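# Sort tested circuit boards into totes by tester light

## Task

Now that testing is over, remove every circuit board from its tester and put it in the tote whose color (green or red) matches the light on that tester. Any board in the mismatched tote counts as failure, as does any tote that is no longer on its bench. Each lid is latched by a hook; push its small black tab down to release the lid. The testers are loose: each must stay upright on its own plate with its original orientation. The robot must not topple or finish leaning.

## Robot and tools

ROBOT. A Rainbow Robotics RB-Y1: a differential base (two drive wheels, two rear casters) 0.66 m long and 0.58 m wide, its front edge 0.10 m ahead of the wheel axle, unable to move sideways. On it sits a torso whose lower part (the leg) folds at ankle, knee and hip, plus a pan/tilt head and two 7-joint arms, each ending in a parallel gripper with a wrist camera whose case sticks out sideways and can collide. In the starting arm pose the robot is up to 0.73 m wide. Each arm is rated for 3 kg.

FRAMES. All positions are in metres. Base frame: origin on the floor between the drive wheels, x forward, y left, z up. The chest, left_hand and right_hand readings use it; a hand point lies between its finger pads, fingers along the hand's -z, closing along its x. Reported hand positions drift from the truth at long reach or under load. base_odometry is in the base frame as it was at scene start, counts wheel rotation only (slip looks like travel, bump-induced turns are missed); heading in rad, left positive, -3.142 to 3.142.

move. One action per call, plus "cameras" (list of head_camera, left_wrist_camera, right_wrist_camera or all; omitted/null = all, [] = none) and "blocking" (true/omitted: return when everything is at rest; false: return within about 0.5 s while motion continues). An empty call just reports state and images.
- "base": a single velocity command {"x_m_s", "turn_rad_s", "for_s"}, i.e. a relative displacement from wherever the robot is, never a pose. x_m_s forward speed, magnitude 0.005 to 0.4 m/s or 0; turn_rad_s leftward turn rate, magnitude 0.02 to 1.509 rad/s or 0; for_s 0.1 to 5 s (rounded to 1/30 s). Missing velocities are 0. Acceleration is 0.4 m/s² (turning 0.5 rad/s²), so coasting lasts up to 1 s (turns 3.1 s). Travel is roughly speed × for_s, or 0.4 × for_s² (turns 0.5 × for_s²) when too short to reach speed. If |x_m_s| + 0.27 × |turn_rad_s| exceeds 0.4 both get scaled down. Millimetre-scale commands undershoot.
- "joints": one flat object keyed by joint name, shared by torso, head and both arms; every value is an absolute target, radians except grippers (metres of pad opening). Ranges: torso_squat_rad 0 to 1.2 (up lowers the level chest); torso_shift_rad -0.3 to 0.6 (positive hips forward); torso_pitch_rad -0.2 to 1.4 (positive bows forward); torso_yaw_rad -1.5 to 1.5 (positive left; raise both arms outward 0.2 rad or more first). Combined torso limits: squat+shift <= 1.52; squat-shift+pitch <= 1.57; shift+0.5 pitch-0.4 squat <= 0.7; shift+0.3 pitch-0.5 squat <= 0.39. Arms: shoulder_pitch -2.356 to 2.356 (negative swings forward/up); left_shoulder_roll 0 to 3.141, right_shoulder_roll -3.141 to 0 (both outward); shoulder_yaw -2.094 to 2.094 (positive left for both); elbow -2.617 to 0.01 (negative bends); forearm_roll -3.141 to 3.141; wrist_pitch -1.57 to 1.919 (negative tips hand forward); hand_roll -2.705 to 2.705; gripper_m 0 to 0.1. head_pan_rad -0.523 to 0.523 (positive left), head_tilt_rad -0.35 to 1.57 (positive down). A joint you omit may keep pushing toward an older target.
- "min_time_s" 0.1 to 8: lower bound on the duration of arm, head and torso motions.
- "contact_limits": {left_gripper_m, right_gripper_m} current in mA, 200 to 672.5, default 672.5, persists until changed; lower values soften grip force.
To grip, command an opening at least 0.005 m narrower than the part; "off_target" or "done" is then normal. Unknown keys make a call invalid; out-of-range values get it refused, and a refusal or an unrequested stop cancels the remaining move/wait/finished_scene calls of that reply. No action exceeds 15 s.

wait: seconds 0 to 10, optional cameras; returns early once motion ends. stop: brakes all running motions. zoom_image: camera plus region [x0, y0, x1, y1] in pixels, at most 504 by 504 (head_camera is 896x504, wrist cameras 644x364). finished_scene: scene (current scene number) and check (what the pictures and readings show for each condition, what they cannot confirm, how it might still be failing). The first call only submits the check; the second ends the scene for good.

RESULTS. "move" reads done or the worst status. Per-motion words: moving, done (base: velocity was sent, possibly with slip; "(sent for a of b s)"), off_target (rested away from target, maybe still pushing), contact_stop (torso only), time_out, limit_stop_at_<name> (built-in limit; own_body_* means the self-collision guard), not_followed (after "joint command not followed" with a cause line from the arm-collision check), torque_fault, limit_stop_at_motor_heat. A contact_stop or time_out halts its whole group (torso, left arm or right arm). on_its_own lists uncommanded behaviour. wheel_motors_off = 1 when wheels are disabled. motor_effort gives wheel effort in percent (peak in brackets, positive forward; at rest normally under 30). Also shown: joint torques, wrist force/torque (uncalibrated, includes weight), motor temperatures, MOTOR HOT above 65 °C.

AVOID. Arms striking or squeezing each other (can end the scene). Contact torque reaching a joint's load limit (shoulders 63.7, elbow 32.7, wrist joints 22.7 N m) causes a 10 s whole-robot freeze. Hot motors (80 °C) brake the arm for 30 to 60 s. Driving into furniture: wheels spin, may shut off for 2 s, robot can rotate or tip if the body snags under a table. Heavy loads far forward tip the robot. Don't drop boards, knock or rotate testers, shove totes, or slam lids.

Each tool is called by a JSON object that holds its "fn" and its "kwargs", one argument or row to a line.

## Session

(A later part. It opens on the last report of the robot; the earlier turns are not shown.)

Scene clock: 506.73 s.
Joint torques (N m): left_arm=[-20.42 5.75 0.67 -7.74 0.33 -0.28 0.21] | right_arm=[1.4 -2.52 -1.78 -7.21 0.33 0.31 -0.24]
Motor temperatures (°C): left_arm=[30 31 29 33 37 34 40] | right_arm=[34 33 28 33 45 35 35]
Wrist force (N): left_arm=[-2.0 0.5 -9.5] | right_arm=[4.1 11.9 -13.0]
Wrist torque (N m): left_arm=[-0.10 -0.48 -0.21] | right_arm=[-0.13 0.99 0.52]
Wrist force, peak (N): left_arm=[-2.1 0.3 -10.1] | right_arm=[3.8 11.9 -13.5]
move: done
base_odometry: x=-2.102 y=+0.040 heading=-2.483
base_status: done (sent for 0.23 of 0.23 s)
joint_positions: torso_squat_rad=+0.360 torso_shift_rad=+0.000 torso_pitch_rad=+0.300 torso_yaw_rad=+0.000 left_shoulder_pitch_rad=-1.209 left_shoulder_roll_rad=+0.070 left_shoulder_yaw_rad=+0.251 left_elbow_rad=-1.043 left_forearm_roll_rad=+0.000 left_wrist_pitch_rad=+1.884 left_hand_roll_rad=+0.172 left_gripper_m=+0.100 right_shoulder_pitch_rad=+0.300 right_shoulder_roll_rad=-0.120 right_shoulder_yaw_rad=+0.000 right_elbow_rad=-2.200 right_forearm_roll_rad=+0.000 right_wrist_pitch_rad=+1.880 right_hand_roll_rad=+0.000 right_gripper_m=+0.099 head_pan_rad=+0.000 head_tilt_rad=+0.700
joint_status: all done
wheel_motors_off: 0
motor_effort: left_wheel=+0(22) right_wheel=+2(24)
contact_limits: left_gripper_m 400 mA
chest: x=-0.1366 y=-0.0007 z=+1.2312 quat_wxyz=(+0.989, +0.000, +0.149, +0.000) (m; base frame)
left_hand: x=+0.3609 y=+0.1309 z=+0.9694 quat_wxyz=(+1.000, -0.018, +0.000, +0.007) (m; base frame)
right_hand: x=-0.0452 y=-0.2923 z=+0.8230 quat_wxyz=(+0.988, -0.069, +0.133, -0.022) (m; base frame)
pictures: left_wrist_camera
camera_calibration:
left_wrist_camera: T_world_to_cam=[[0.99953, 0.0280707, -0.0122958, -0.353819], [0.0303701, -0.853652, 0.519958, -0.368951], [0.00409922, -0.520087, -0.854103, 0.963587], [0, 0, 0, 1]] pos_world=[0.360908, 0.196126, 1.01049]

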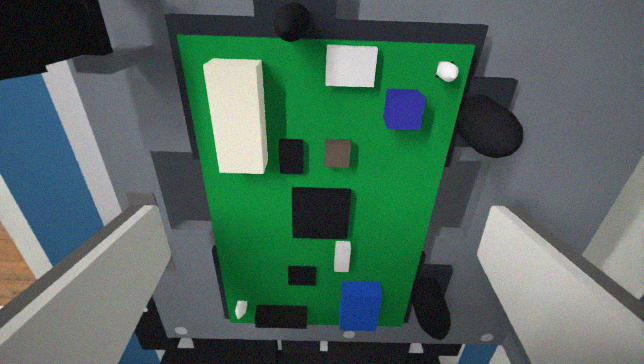

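{"fn": "move", "kwargs": {
  "joints": {"torso_squat_rad":0.433},
  "cameras": ["left_wrist_camera"]
}}

Scene clock: 512.03 s.
Joint torques (N m): left_arm=[-19.88 5.62 0.53 -7.65 0.28 -0.93 0.28] | right_arm=[1.28 -2.24 -1.5 -7.33 0.3 0.38 -0.25]
Motor temperatures (°C): left_arm=[30 31 29 33 37 34 40] | right_arm=[34 33 28 33 45 35 35]
Wrist force (N): left_arm=[-6.5 0.5 -4.3] | right_arm=[4.0 11.7 -13.0]
Wrist torque (N m): left_arm=[-0.03 -0.65 -0.14] | right_arm=[-0.11 0.98 0.54]
Wrist force, peak (N): left_arm=[-2.3 0.3 -10.0] | right_arm=[3.9 12.0 -13.3]
move: done
base_odometry: x=-2.102 y=+0.040 heading=-2.483
base_status: not commanded
joint_positions: torso_squat_rad=+0.433 torso_shift_rad=+0.000 torso_pitch_rad=+0.300 torso_yaw_rad=+0.000 left_shoulder_pitch_rad=-1.209 left_shoulder_roll_rad=+0.070 left_shoulder_yaw_rad=+0.251 left_elbow_rad=-1.043 left_forearm_roll_rad=+0.000 left_wrist_pitch_rad=+1.884 left_hand_roll_rad=+0.172 left_gripper_m=+0.100 right_shoulder_pitch_rad=+0.300 right_shoulder_roll_rad=-0.120 right_shoulder_yaw_rad=+0.000 right_elbow_rad=-2.200 right_forearm_roll_rad=+0.000 right_wrist_pitch_rad=+1.880 right_hand_roll_rad=+0.000 right_gripper_m=+0.099 head_pan_rad=+0.000 head_tilt_rad=+0.700
joint_status: all done
wheel_motors_off: 0
motor_effort: left_wheel=+1(4) right_wheel=+2(3)
contact_limits: left_gripper_m 400 mA
chest: x=-0.1368 y=-0.0007 z=+1.2115 quat_wxyz=(+0.989, +0.000, +0.149, +0.000) (m; base frame)
left_hand: x=+0.3608 y=+0.1309 z=+0.9499 quat_wxyz=(+1.000, -0.018, -0.001, +0.007) (m; base frame)
right_hand: x=-0.0453 y=-0.2923 z=+0.8033 quat_wxyz=(+0.988, -0.069, +0.133, -0.022) (m; base frame)
pictures: left_wrist_camera
camera_calibration:
left_wrist_camera: T_world_to_cam=[[0.999535, 0.0280254, -0.0120028, -0.354247], [0.030179, -0.853652, 0.519969, -0.358752], [0.00432613, -0.52009, -0.854101, 0.94684], [0, 0, 0, 1]] pos_world=[0.360813, 0.19612, 0.990985]

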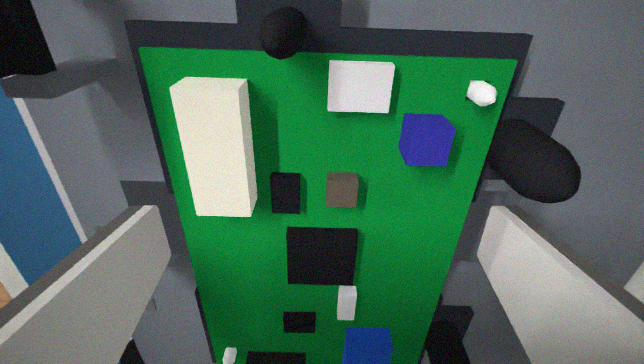

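{"fn": "move", "kwargs": {
  "joints": {"torso_squat_rad":0.42},
  "cameras": []
}}

{"fn": "move", "kwargs": {
  "joints": {"left_gripper_m":0.05},
  "contact_limits": {"left_gripper_m":400},
  "cameras": ["left_wrist_camera"]
}}

Scene clock: 517.07 s.
Joint torques (N m): left_arm=[-20.17 5.73 0.58 -7.56 0.29 -0.42 0.27] | right_arm=[1.23 -2.59 -1.87 -7.24 0.34 0.41 -0.22]
Motor temperatures (°C): left_arm=[30 31 29 33 37 34 40] | right_arm=[34 33 28 33 45 35 35]
Wrist force (N): left_arm=[-2.2 0.5 -9.7] | right_arm=[4.0 11.6 -12.9]
Wrist torque (N m): left_arm=[-0.10 -0.49 -0.20] | right_arm=[-0.11 0.96 0.55]
Wrist force, peak (N): left_arm=[-2.1 0.1 -10.0] | right_arm=[4.0 12.0 -13.3]
move: done
base_odometry: x=-2.102 y=+0.040 heading=-2.483
base_status: not commanded
joint_positions: torso_squat_rad=+0.420 torso_shift_rad=+0.000 torso_pitch_rad=+0.300 torso_yaw_rad=+0.000 left_shoulder_pitch_rad=-1.209 left_shoulder_roll_rad=+0.070 left_shoulder_yaw_rad=+0.251 left_elbow_rad=-1.043 left_forearm_roll_rad=+0.000 left_wrist_pitch_rad=+1.884 left_hand_roll_rad=+0.172 left_gripper_m=+0.100 right_shoulder_pitch_rad=+0.300 right_shoulder_roll_rad=-0.120 right_shoulder_yaw_rad=+0.000 right_elbow_rad=-2.200 right_forearm_roll_rad=+0.000 right_wrist_pitch_rad=+1.880 right_hand_roll_rad=+0.000 right_gripper_m=+0.099 head_pan_rad=+0.000 head_tilt_rad=+0.700
joint_status: all done
wheel_motors_off: 0
motor_effort: left_wheel=+1(2) right_wheel=+2(4)
contact_limits: left_gripper_m 400 mA
chest: x=-0.1366 y=-0.0007 z=+1.2153 quat_wxyz=(+0.989, +0.000, +0.149, +0.000) (m; base frame)
left_hand: x=+0.3609 y=+0.1309 z=+0.9534 quat_wxyz=(+1.000, -0.018, +0.000, +0.007) (m; base frame)
right_hand: x=-0.0452 y=-0.2923 z=+0.8071 quat_wxyz=(+0.988, -0.069, +0.133, -0.022) (m; base frame)
pictures: none
No camera images: "cameras" was empty.

Scene clock: 518.13 s.
Joint torques (N m): left_arm=[-21.48 5.53 0.57 -8.17 -0.01 -2.13 0.26] | right_arm=[1.37 -2.76 -1.57 -7.21 0.25 0.39 -0.25]
Motor temperatures (°C): left_arm=[30 31 29 33 37 34 40] | right_arm=[34 33 28 33 45 35 35]
Wrist force (N): left_arm=[-10.7 0.6 -8.5] | right_arm=[4.1 11.9 -13.1]
Wrist torque (N m): left_arm=[-0.11 -0.25 -0.39] | right_arm=[-0.14 0.98 0.55]
Wrist force, peak (N): left_arm=[-12.6 0.9 -8.1] | right_arm=[4.1 11.9 -13.1]
move: off_target
base_odometry: x=-2.102 y=+0.040 heading=-2.483
base_status: not commanded
joint_positions: torso_squat_rad=+0.420 torso_shift_rad=+0.000 torso_pitch_rad=+0.300 torso_yaw_rad=+0.000 left_shoulder_pitch_rad=-1.209 left_shoulder_roll_rad=+0.070 left_shoulder_yaw_rad=+0.251 left_elbow_rad=-1.043 left_forearm_roll_rad=+0.000 left_wrist_pitch_rad=+1.885 left_hand_roll_rad=+0.172 left_gripper_m=+0.071 right_shoulder_pitch_rad=+0.300 right_shoulder_roll_rad=-0.120 right_shoulder_yaw_rad=+0.000 right_elbow_rad=-2.200 right_forearm_roll_rad=+0.000 right_wrist_pitch_rad=+1.880 right_hand_roll_rad=+0.000 right_gripper_m=+0.099 head_pan_rad=+0.000 head_tilt_rad=+0.700
joint_status: left_gripper_m off_target (ended at +0.071, target +0.050)
wheel_motors_off: 0
motor_effort: left_wheel=+3(4) right_wheel=+4(5)
contact_limits: left_gripper_m 400 mA
chest: x=-0.1367 y=-0.0007 z=+1.2153 quat_wxyz=(+0.989, +0.000, +0.149, +0.000) (m; base frame)
left_hand: x=+0.3606 y=+0.1310 z=+0.9533 quat_wxyz=(+1.000, -0.018, +0.000, +0.007) (m; base frame)
right_hand: x=-0.0453 y=-0.2923 z=+0.8071 quat_wxyz=(+0.988, -0.069, +0.133, -0.022) (m; base frame)
pictures: left_wrist_camera
camera_calibration:
left_wrist_camera: T_world_to_cam=[[0.99952, 0.0281071, -0.0130608, -0.353008], [0.0307993, -0.853666, 0.519909, -0.360642], [0.00346353, -0.520061, -0.854122, 0.950135], [0, 0, 0, 1]] pos_world=[0.360655, 0.196183, 0.994421]

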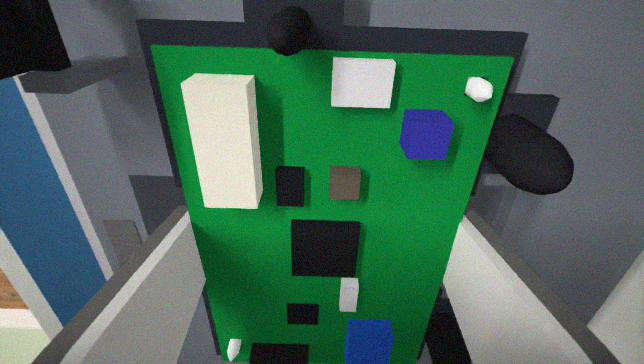

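{"fn": "move", "kwargs": {
  "joints": {"torso_squat_rad":0.3},
  "min_time_s": 1.5,
  "cameras": ["left_wrist_camera"]
}}

{"fn": "move", "kwargs": {
  "joints": {"torso_squat_rad":0.05},
  "min_time_s": 1.5,
  "cameras": ["head_camera","left_wrist_camera"]
}}

Scene clock: 525.60 s.
Joint torques (N m): left_arm=[-25.99 10.09 0.43 -11.21 -1.28 -1.07 0.22] | right_arm=[1.5 -2.47 -1.61 -7.18 0.17 0.43 -0.17]
Motor temperatures (°C): left_arm=[30 31 29 33 37 34 40] | right_arm=[34 33 28 33 45 35 35]
Wrist force (N): left_arm=[-7.1 -5.6 -24.7] | right_arm=[4.2 11.5 -12.9]
Wrist torque (N m): left_arm=[-0.19 -0.54 -0.28] | right_arm=[-0.09 0.99 0.56]
Wrist force, peak (N): left_arm=[-7.3 -5.6 -26.4] | right_arm=[4.0 11.8 -13.5]
move: done
base_odometry: x=-2.102 y=+0.040 heading=-2.483
base_status: not commanded
joint_positions: torso_squat_rad=+0.300 torso_shift_rad=+0.000 torso_pitch_rad=+0.300 torso_yaw_rad=+0.000 left_shoulder_pitch_rad=-1.208 left_shoulder_roll_rad=+0.069 left_shoulder_yaw_rad=+0.251 left_elbow_rad=-1.042 left_forearm_roll_rad=+0.000 left_wrist_pitch_rad=+1.884 left_hand_roll_rad=+0.172 left_gripper_m=+0.071 right_shoulder_pitch_rad=+0.300 right_shoulder_roll_rad=-0.120 right_shoulder_yaw_rad=+0.000 right_elbow_rad=-2.200 right_forearm_roll_rad=+0.000 right_wrist_pitch_rad=+1.880 right_hand_roll_rad=+0.000 right_gripper_m=+0.099 head_pan_rad=+0.000 head_tilt_rad=+0.700
joint_status: all done
wheel_motors_off: 0
motor_effort: left_wheel=+3(4) right_wheel=+2(5)
contact_limits: left_gripper_m 400 mA
chest: x=-0.1363 y=-0.0008 z=+1.2448 quat_wxyz=(+0.989, +0.000, +0.150, +0.000) (m; base frame)
left_hand: x=+0.3602 y=+0.1304 z=+0.9817 quat_wxyz=(+1.000, -0.019, +0.001, +0.006) (m; base frame)
right_hand: x=-0.0452 y=-0.2923 z=+0.8365 quat_wxyz=(+0.988, -0.069, +0.134, -0.022) (m; base frame)
pictures: left_wrist_camera
camera_calibration:
left_wrist_camera: T_world_to_cam=[[0.999501, 0.0273979, -0.0157065, -0.349516], [0.031569, -0.853265, 0.520521, -0.376801], [0.000859387, -0.520757, -0.853705, 0.974679], [0, 0, 0, 1]] pos_world=[0.360399, 0.195636, 1.02273]

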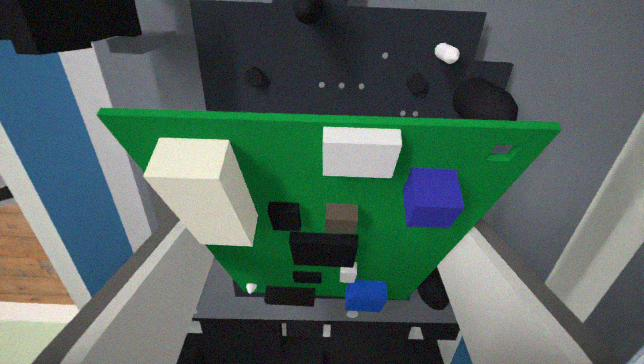

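Scene clock: 527.40 s.
Joint torques (N m): left_arm=[-21.66 6.23 0.53 -8.47 0.13 -0.37 0.22] | right_arm=[1.29 -2.65 -1.81 -7.32 0.34 0.41 -0.24]
Motor temperatures (°C): left_arm=[30 31 29 33 37 34 40] | right_arm=[34 33 28 33 45 35 35]
Wrist force (N): left_arm=[-1.9 0.3 -9.7] | right_arm=[3.7 11.5 -13.1]
Wrist torque (N m): left_arm=[-0.06 -0.46 -0.19] | right_arm=[-0.09 0.94 0.53]
Wrist force, peak (N): left_arm=[-5.8 -5.4 -26.7] | right_arm=[4.3 11.6 -13.5]
move: done
base_odometry: x=-2.102 y=+0.040 heading=-2.483
base_status: not commanded
joint_positions: torso_squat_rad=+0.050 torso_shift_rad=+0.000 torso_pitch_rad=+0.300 torso_yaw_rad=+0.000 left_shoulder_pitch_rad=-1.209 left_shoulder_roll_rad=+0.070 left_shoulder_yaw_rad=+0.251 left_elbow_rad=-1.043 left_forearm_roll_rad=+0.000 left_wrist_pitch_rad=+1.884 left_hand_roll_rad=+0.172 left_gripper_m=+0.050 right_shoulder_pitch_rad=+0.300 right_shoulder_roll_rad=-0.120 right_shoulder_yaw_rad=+0.000 right_elbow_rad=-2.200 right_forearm_roll_rad=+0.000 right_wrist_pitch_rad=+1.880 right_hand_roll_rad=+0.000 right_gripper_m=+0.099 head_pan_rad=+0.000 head_tilt_rad=+0.700
joint_status: all done
wheel_motors_off: 0
on_its_own: left_gripper_m moved -0.021 to your old target +0.050
motor_effort: left_wheel=+2(5) right_wheel=+3(5)
contact_limits: left_gripper_m 400 mA
chest: x=-0.1366 y=-0.0008 z=+1.2752 quat_wxyz=(+0.989, +0.000, +0.149, +0.000) (m; base frame)
left_hand: x=+0.3608 y=+0.1308 z=+1.0131 quat_wxyz=(+1.000, -0.018, +0.000, +0.007) (m; base frame)
right_hand: x=-0.0453 y=-0.2923 z=+0.8670 quat_wxyz=(+0.988, -0.069, +0.133, -0.022) (m; base frame)
pictures: head_camera, left_wrist_camera
camera_calibration:
head_camera: T_world_to_cam=[[0.0329168, -0.998755, 0.0374914, -0.0554421], [-0.818763, -0.0484596, -0.572083, 0.847845], [0.573187, -0.0118654, -0.819339, 1.16741], [0, 0, 0, 1]] pos_world=[0.0268672, -0.000435106, 1.44362]
left_wrist_camera: T_world_to_cam=[[0.999525, 0.0279656, -0.0129251, -0.3525], [0.0306073, -0.853589, 0.520047, -0.391994], [0.00351076, -0.520196, -0.85404, 1.00106], [0, 0, 0, 1]] pos_world=[0.360816, 0.196003, 1.05424]

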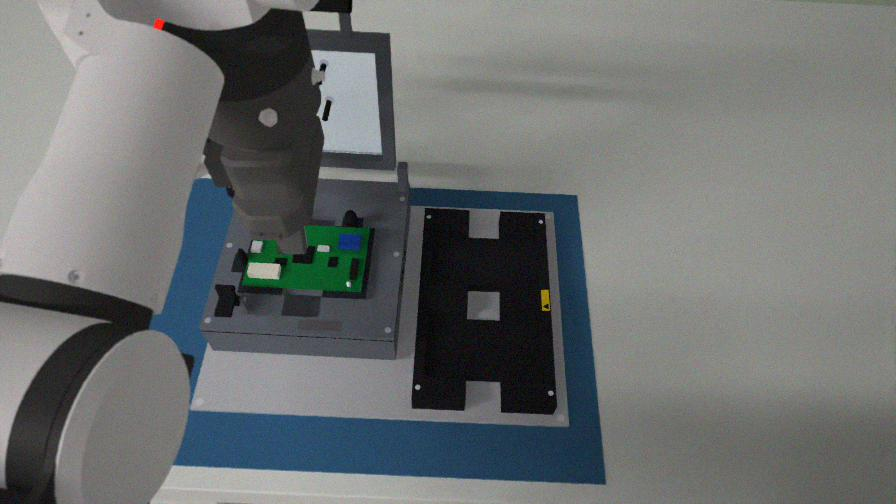

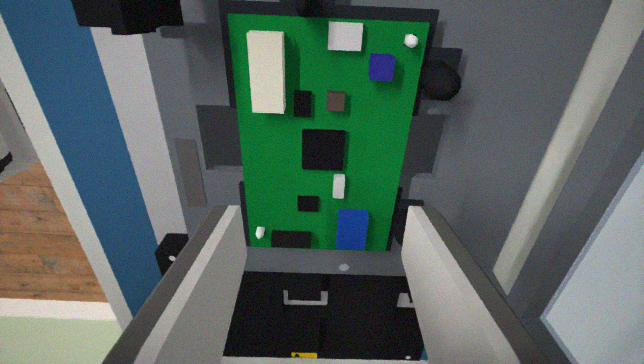

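{"fn": "move", "kwargs": {
  "joints": {"left_gripper_m":0.1,"left_shoulder_roll_rad":0.058},
  "cameras": []
}}

{"fn": "move", "kwargs": {
  "joints": {"torso_squat_rad":0.36},
  "cameras": ["left_wrist_camera"]
}}

{"fn": "move", "kwargs": {
  "joints": {"torso_squat_rad":0.41},
  "cameras": ["left_wrist_camera"]
}}

Scene clock: 538.80 s.
Joint torques (N m): left_arm=[-21.22 4.52 0.12 -8.23 0.2 -0.29 0.17] | right_arm=[1.38 -2.5 -1.66 -7.14 0.19 0.41 -0.24]
Motor temperatures (°C): left_arm=[31 31 29 33 37 34 40] | right_arm=[34 33 28 33 45 35 35]
Wrist force (N): left_arm=[-2.0 0.3 -9.9] | right_arm=[3.8 11.7 -13.0]
Wrist torque (N m): left_arm=[-0.07 -0.49 -0.20] | right_arm=[-0.11 0.97 0.53]
Wrist force, peak (N): left_arm=[-2.3 -1.1 -10.1] | right_arm=[4.1 11.9 -13.2]
move: done
base_odometry: x=-2.102 y=+0.040 heading=-2.483
base_status: not commanded
joint_positions: torso_squat_rad=+0.050 torso_shift_rad=+0.000 torso_pitch_rad=+0.300 torso_yaw_rad=+0.000 left_shoulder_pitch_rad=-1.209 left_shoulder_roll_rad=+0.058 left_shoulder_yaw_rad=+0.251 left_elbow_rad=-1.043 left_forearm_roll_rad=+0.000 left_wrist_pitch_rad=+1.884 left_hand_roll_rad=+0.172 left_gripper_m=+0.100 right_shoulder_pitch_rad=+0.300 right_shoulder_roll_rad=-0.120 right_shoulder_yaw_rad=+0.000 right_elbow_rad=-2.200 right_forearm_roll_rad=+0.000 right_wrist_pitch_rad=+1.880 right_hand_roll_rad=+0.000 right_gripper_m=+0.099 head_pan_rad=+0.000 head_tilt_rad=+0.700
joint_status: all done
wheel_motors_off: 0
motor_effort: left_wheel=+4(4) right_wheel=+4(5)
contact_limits: left_gripper_m 400 mA
chest: x=-0.1366 y=-0.0008 z=+1.2752 quat_wxyz=(+0.989, +0.000, +0.149, +0.000) (m; base frame)
left_hand: x=+0.3587 y=+0.1244 z=+1.0120 quat_wxyz=(+1.000, -0.022, +0.002, +0.002) (m; base frame)
right_hand: x=-0.0452 y=-0.2923 z=+0.8670 quat_wxyz=(+0.988, -0.069, +0.133, -0.022) (m; base frame)
pictures: none
No camera images: "cameras" was empty.

Scene clock: 540.63 s.
Joint torques (N m): left_arm=[-21.06 4.82 0.11 -8.17 0.22 -0.36 0.24] | right_arm=[1.37 -2.68 -1.59 -7.21 0.28 0.43 -0.3]
Motor temperatures (°C): left_arm=[31 31 29 33 37 34 40] | right_arm=[34 33 28 33 45 35 35]
Wrist force (N): left_arm=[-2.0 0.5 -9.3] | right_arm=[3.8 11.3 -12.9]
Wrist torque (N m): left_arm=[-0.10 -0.48 -0.22] | right_arm=[-0.07 0.97 0.54]
Wrist force, peak (N): left_arm=[-2.1 0.6 -10.0] | right_arm=[4.1 11.9 -13.4]
move: done
base_odometry: x=-2.102 y=+0.040 heading=-2.483
base_status: not commanded
joint_positions: torso_squat_rad=+0.360 torso_shift_rad=+0.000 torso_pitch_rad=+0.300 torso_yaw_rad=+0.000 left_shoulder_pitch_rad=-1.209 left_shoulder_roll_rad=+0.058 left_shoulder_yaw_rad=+0.251 left_elbow_rad=-1.043 left_forearm_roll_rad=+0.000 left_wrist_pitch_rad=+1.884 left_hand_roll_rad=+0.172 left_gripper_m=+0.100 right_shoulder_pitch_rad=+0.300 right_shoulder_roll_rad=-0.120 right_shoulder_yaw_rad=+0.000 right_elbow_rad=-2.200 right_forearm_roll_rad=+0.000 right_wrist_pitch_rad=+1.880 right_hand_roll_rad=+0.000 right_gripper_m=+0.099 head_pan_rad=+0.000 head_tilt_rad=+0.700
joint_status: all done
wheel_motors_off: 0
motor_effort: left_wheel=+3(4) right_wheel=+4(5)
contact_limits: left_gripper_m 400 mA
chest: x=-0.1366 y=-0.0007 z=+1.2312 quat_wxyz=(+0.989, +0.000, +0.149, +0.000) (m; base frame)
left_hand: x=+0.3587 y=+0.1244 z=+0.9681 quat_wxyz=(+1.000, -0.022, +0.002, +0.002) (m; base frame)
right_hand: x=-0.0452 y=-0.2923 z=+0.8230 quat_wxyz=(+0.988, -0.069, +0.133, -0.022) (m; base frame)
pictures: left_wrist_camera
camera_calibration:
left_wrist_camera: T_world_to_cam=[[0.999675, 0.0193369, -0.0166049, -0.346275], [0.0251807, -0.850144, 0.525947, -0.378149], [-0.00394637, -0.526195, -0.850355, 0.959148], [0, 0, 0, 1]] pos_world=[0.35947, 0.189914, 1.00875]

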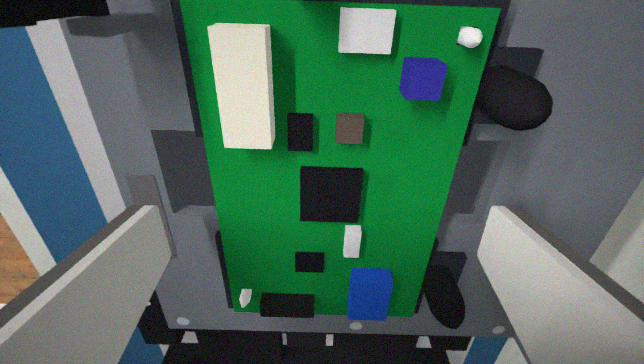

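Scene clock: 541.50 s.
Joint torques (N m): left_arm=[-21.25 4.74 0.08 -8.26 0.13 -0.4 0.21] | right_arm=[1.23 -2.57 -1.76 -7.25 0.33 0.4 -0.21]
Motor temperatures (°C): left_arm=[31 31 29 33 37 34 40] | right_arm=[34 33 28 33 45 35 35]
Wrist force (N): left_arm=[-2.3 0.4 -9.6] | right_arm=[3.8 11.7 -13.2]
Wrist torque (N m): left_arm=[-0.09 -0.51 -0.18] | right_arm=[-0.13 0.94 0.54]
Wrist force, peak (N): left_arm=[-2.2 0.4 -10.0] | right_arm=[4.1 11.8 -13.2]
move: done
base_odometry: x=-2.102 y=+0.040 heading=-2.483
base_status: not commanded
joint_positions: torso_squat_rad=+0.410 torso_shift_rad=+0.000 torso_pitch_rad=+0.300 torso_yaw_rad=+0.000 left_shoulder_pitch_rad=-1.209 left_shoulder_roll_rad=+0.058 left_shoulder_yaw_rad=+0.251 left_elbow_rad=-1.043 left_forearm_roll_rad=+0.000 left_wrist_pitch_rad=+1.884 left_hand_roll_rad=+0.172 left_gripper_m=+0.100 right_shoulder_pitch_rad=+0.300 right_shoulder_roll_rad=-0.120 right_shoulder_yaw_rad=+0.000 right_elbow_rad=-2.200 right_forearm_roll_rad=+0.000 right_wrist_pitch_rad=+1.880 right_hand_roll_rad=+0.000 right_gripper_m=+0.099 head_pan_rad=+0.000 head_tilt_rad=+0.700
joint_status: all done
wheel_motors_off: 0
motor_effort: left_wheel=+2(4) right_wheel=+5(6)
contact_limits: left_gripper_m 400 mA
chest: x=-0.1366 y=-0.0007 z=+1.2181 quat_wxyz=(+0.989, +0.000, +0.149, +0.000) (m; base frame)
left_hand: x=+0.3587 y=+0.1244 z=+0.9550 quat_wxyz=(+1.000, -0.022, +0.002, +0.002) (m; base frame)
right_hand: x=-0.0452 y=-0.2923 z=+0.8099 quat_wxyz=(+0.988, -0.069, +0.133, -0.022) (m; base frame)
pictures: left_wrist_camera
camera_calibration:
left_wrist_camera: T_world_to_cam=[[0.999676, 0.0193286, -0.0165581, -0.346534], [0.025149, -0.850143, 0.525951, -0.371238], [-0.00391082, -0.526197, -0.850354, 0.947982], [0, 0, 0, 1]] pos_world=[0.359466, 0.189918, 0.995635]

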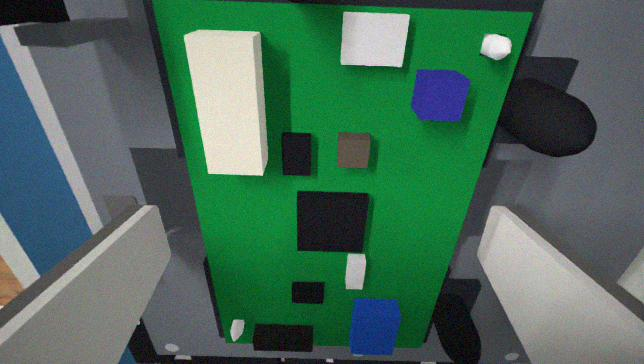

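{"fn": "move", "kwargs": {
  "joints": {"left_shoulder_pitch_rad":-1.216,"torso_squat_rad":0.426},
  "cameras": []
}}

{"fn": "move", "kwargs": {
  "joints": {"torso_squat_rad":0.436},
  "cameras": ["left_wrist_camera"]
}}

Scene clock: 548.33 s.
Joint torques (N m): left_arm=[-20.59 4.74 0.18 -7.74 0.17 -0.23 0.26] | right_arm=[1.49 -2.57 -1.88 -7.44 0.23 0.44 -0.3]
Motor temperatures (°C): left_arm=[31 31 29 33 37 34 40] | right_arm=[34 33 28 33 45 35 35]
Wrist force (N): left_arm=[-2.1 0.3 -9.5] | right_arm=[3.5 11.6 -13.0]
Wrist torque (N m): left_arm=[-0.07 -0.49 -0.19] | right_arm=[-0.09 0.90 0.55]
Wrist force, peak (N): left_arm=[-2.6 0.7 -10.2] | right_arm=[3.9 11.8 -13.4]
move: done
base_odometry: x=-2.102 y=+0.040 heading=-2.483
base_status: not commanded
joint_positions: torso_squat_rad=+0.426 torso_shift_rad=+0.000 torso_pitch_rad=+0.300 torso_yaw_rad=+0.000 left_shoulder_pitch_rad=-1.216 left_shoulder_roll_rad=+0.058 left_shoulder_yaw_rad=+0.251 left_elbow_rad=-1.043 left_forearm_roll_rad=+0.000 left_wrist_pitch_rad=+1.884 left_hand_roll_rad=+0.172 left_gripper_m=+0.100 right_shoulder_pitch_rad=+0.300 right_shoulder_roll_rad=-0.120 right_shoulder_yaw_rad=+0.000 right_elbow_rad=-2.200 right_forearm_roll_rad=+0.000 right_wrist_pitch_rad=+1.880 right_hand_roll_rad=+0.000 right_gripper_m=+0.099 head_pan_rad=+0.000 head_tilt_rad=+0.700
joint_status: all done
wheel_motors_off: 0
motor_effort: left_wheel=+3(4) right_wheel=+3(5)
contact_limits: left_gripper_m 400 mA
chest: x=-0.1366 y=-0.0007 z=+1.2136 quat_wxyz=(+0.989, +0.000, +0.149, +0.000) (m; base frame)
left_hand: x=+0.3608 y=+0.1231 z=+0.9537 quat_wxyz=(+1.000, -0.022, -0.002, +0.001) (m; base frame)
right_hand: x=-0.0452 y=-0.2923 z=+0.8054 quat_wxyz=(+0.988, -0.069, +0.133, -0.022) (m; base frame)
pictures: none
No camera images: "cameras" was empty.

Scene clock: 548.87 s.
Joint torques (N m): left_arm=[-20.82 4.96 0.38 -7.75 0.22 -0.27 0.15] | right_arm=[1.47 -2.51 -1.77 -7.3 0.25 0.39 -0.25]
Motor temperatures (°C): left_arm=[31 31 29 33 37 34 40] | right_arm=[34 33 28 33 45 35 35]
Wrist force (N): left_arm=[-2.0 0.6 -9.6] | right_arm=[3.8 11.7 -13.2]
Wrist torque (N m): left_arm=[-0.10 -0.49 -0.21] | right_arm=[-0.12 0.95 0.55]
Wrist force, peak (N): left_arm=[-2.0 0.2 -9.9] | right_arm=[3.6 12.2 -13.2]
move: done
base_odometry: x=-2.102 y=+0.040 heading=-2.483
base_status: not commanded
joint_positions: torso_squat_rad=+0.436 torso_shift_rad=+0.000 torso_pitch_rad=+0.300 torso_yaw_rad=+0.000 left_shoulder_pitch_rad=-1.216 left_shoulder_roll_rad=+0.058 left_shoulder_yaw_rad=+0.251 left_elbow_rad=-1.043 left_forearm_roll_rad=+0.000 left_wrist_pitch_rad=+1.884 left_hand_roll_rad=+0.172 left_gripper_m=+0.100 right_shoulder_pitch_rad=+0.300 right_shoulder_roll_rad=-0.120 right_shoulder_yaw_rad=+0.000 right_elbow_rad=-2.200 right_forearm_roll_rad=+0.000 right_wrist_pitch_rad=+1.880 right_hand_roll_rad=+0.000 right_gripper_m=+0.099 head_pan_rad=+0.000 head_tilt_rad=+0.700
joint_status: all done
wheel_motors_off: 0
motor_effort: left_wheel=+3(4) right_wheel=+3(5)
contact_limits: left_gripper_m 400 mA
chest: x=-0.1366 y=-0.0007 z=+1.2106 quat_wxyz=(+0.989, +0.000, +0.149, +0.000) (m; base frame)
left_hand: x=+0.3608 y=+0.1231 z=+0.9508 quat_wxyz=(+1.000, -0.022, -0.002, +0.001) (m; base frame)
right_hand: x=-0.0452 y=-0.2923 z=+0.8024 quat_wxyz=(+0.988, -0.069, +0.133, -0.022) (m; base frame)
pictures: left_wrist_camera
camera_calibration:
left_wrist_camera: T_world_to_cam=[[0.999808, 0.0170014, -0.00972423, -0.354913], [0.0195737, -0.849806, 0.526731, -0.368991], [0.000691445, -0.526821, -0.849976, 0.941766], [0, 0, 0, 1]] pos_world=[0.361417, 0.188605, 0.991386]

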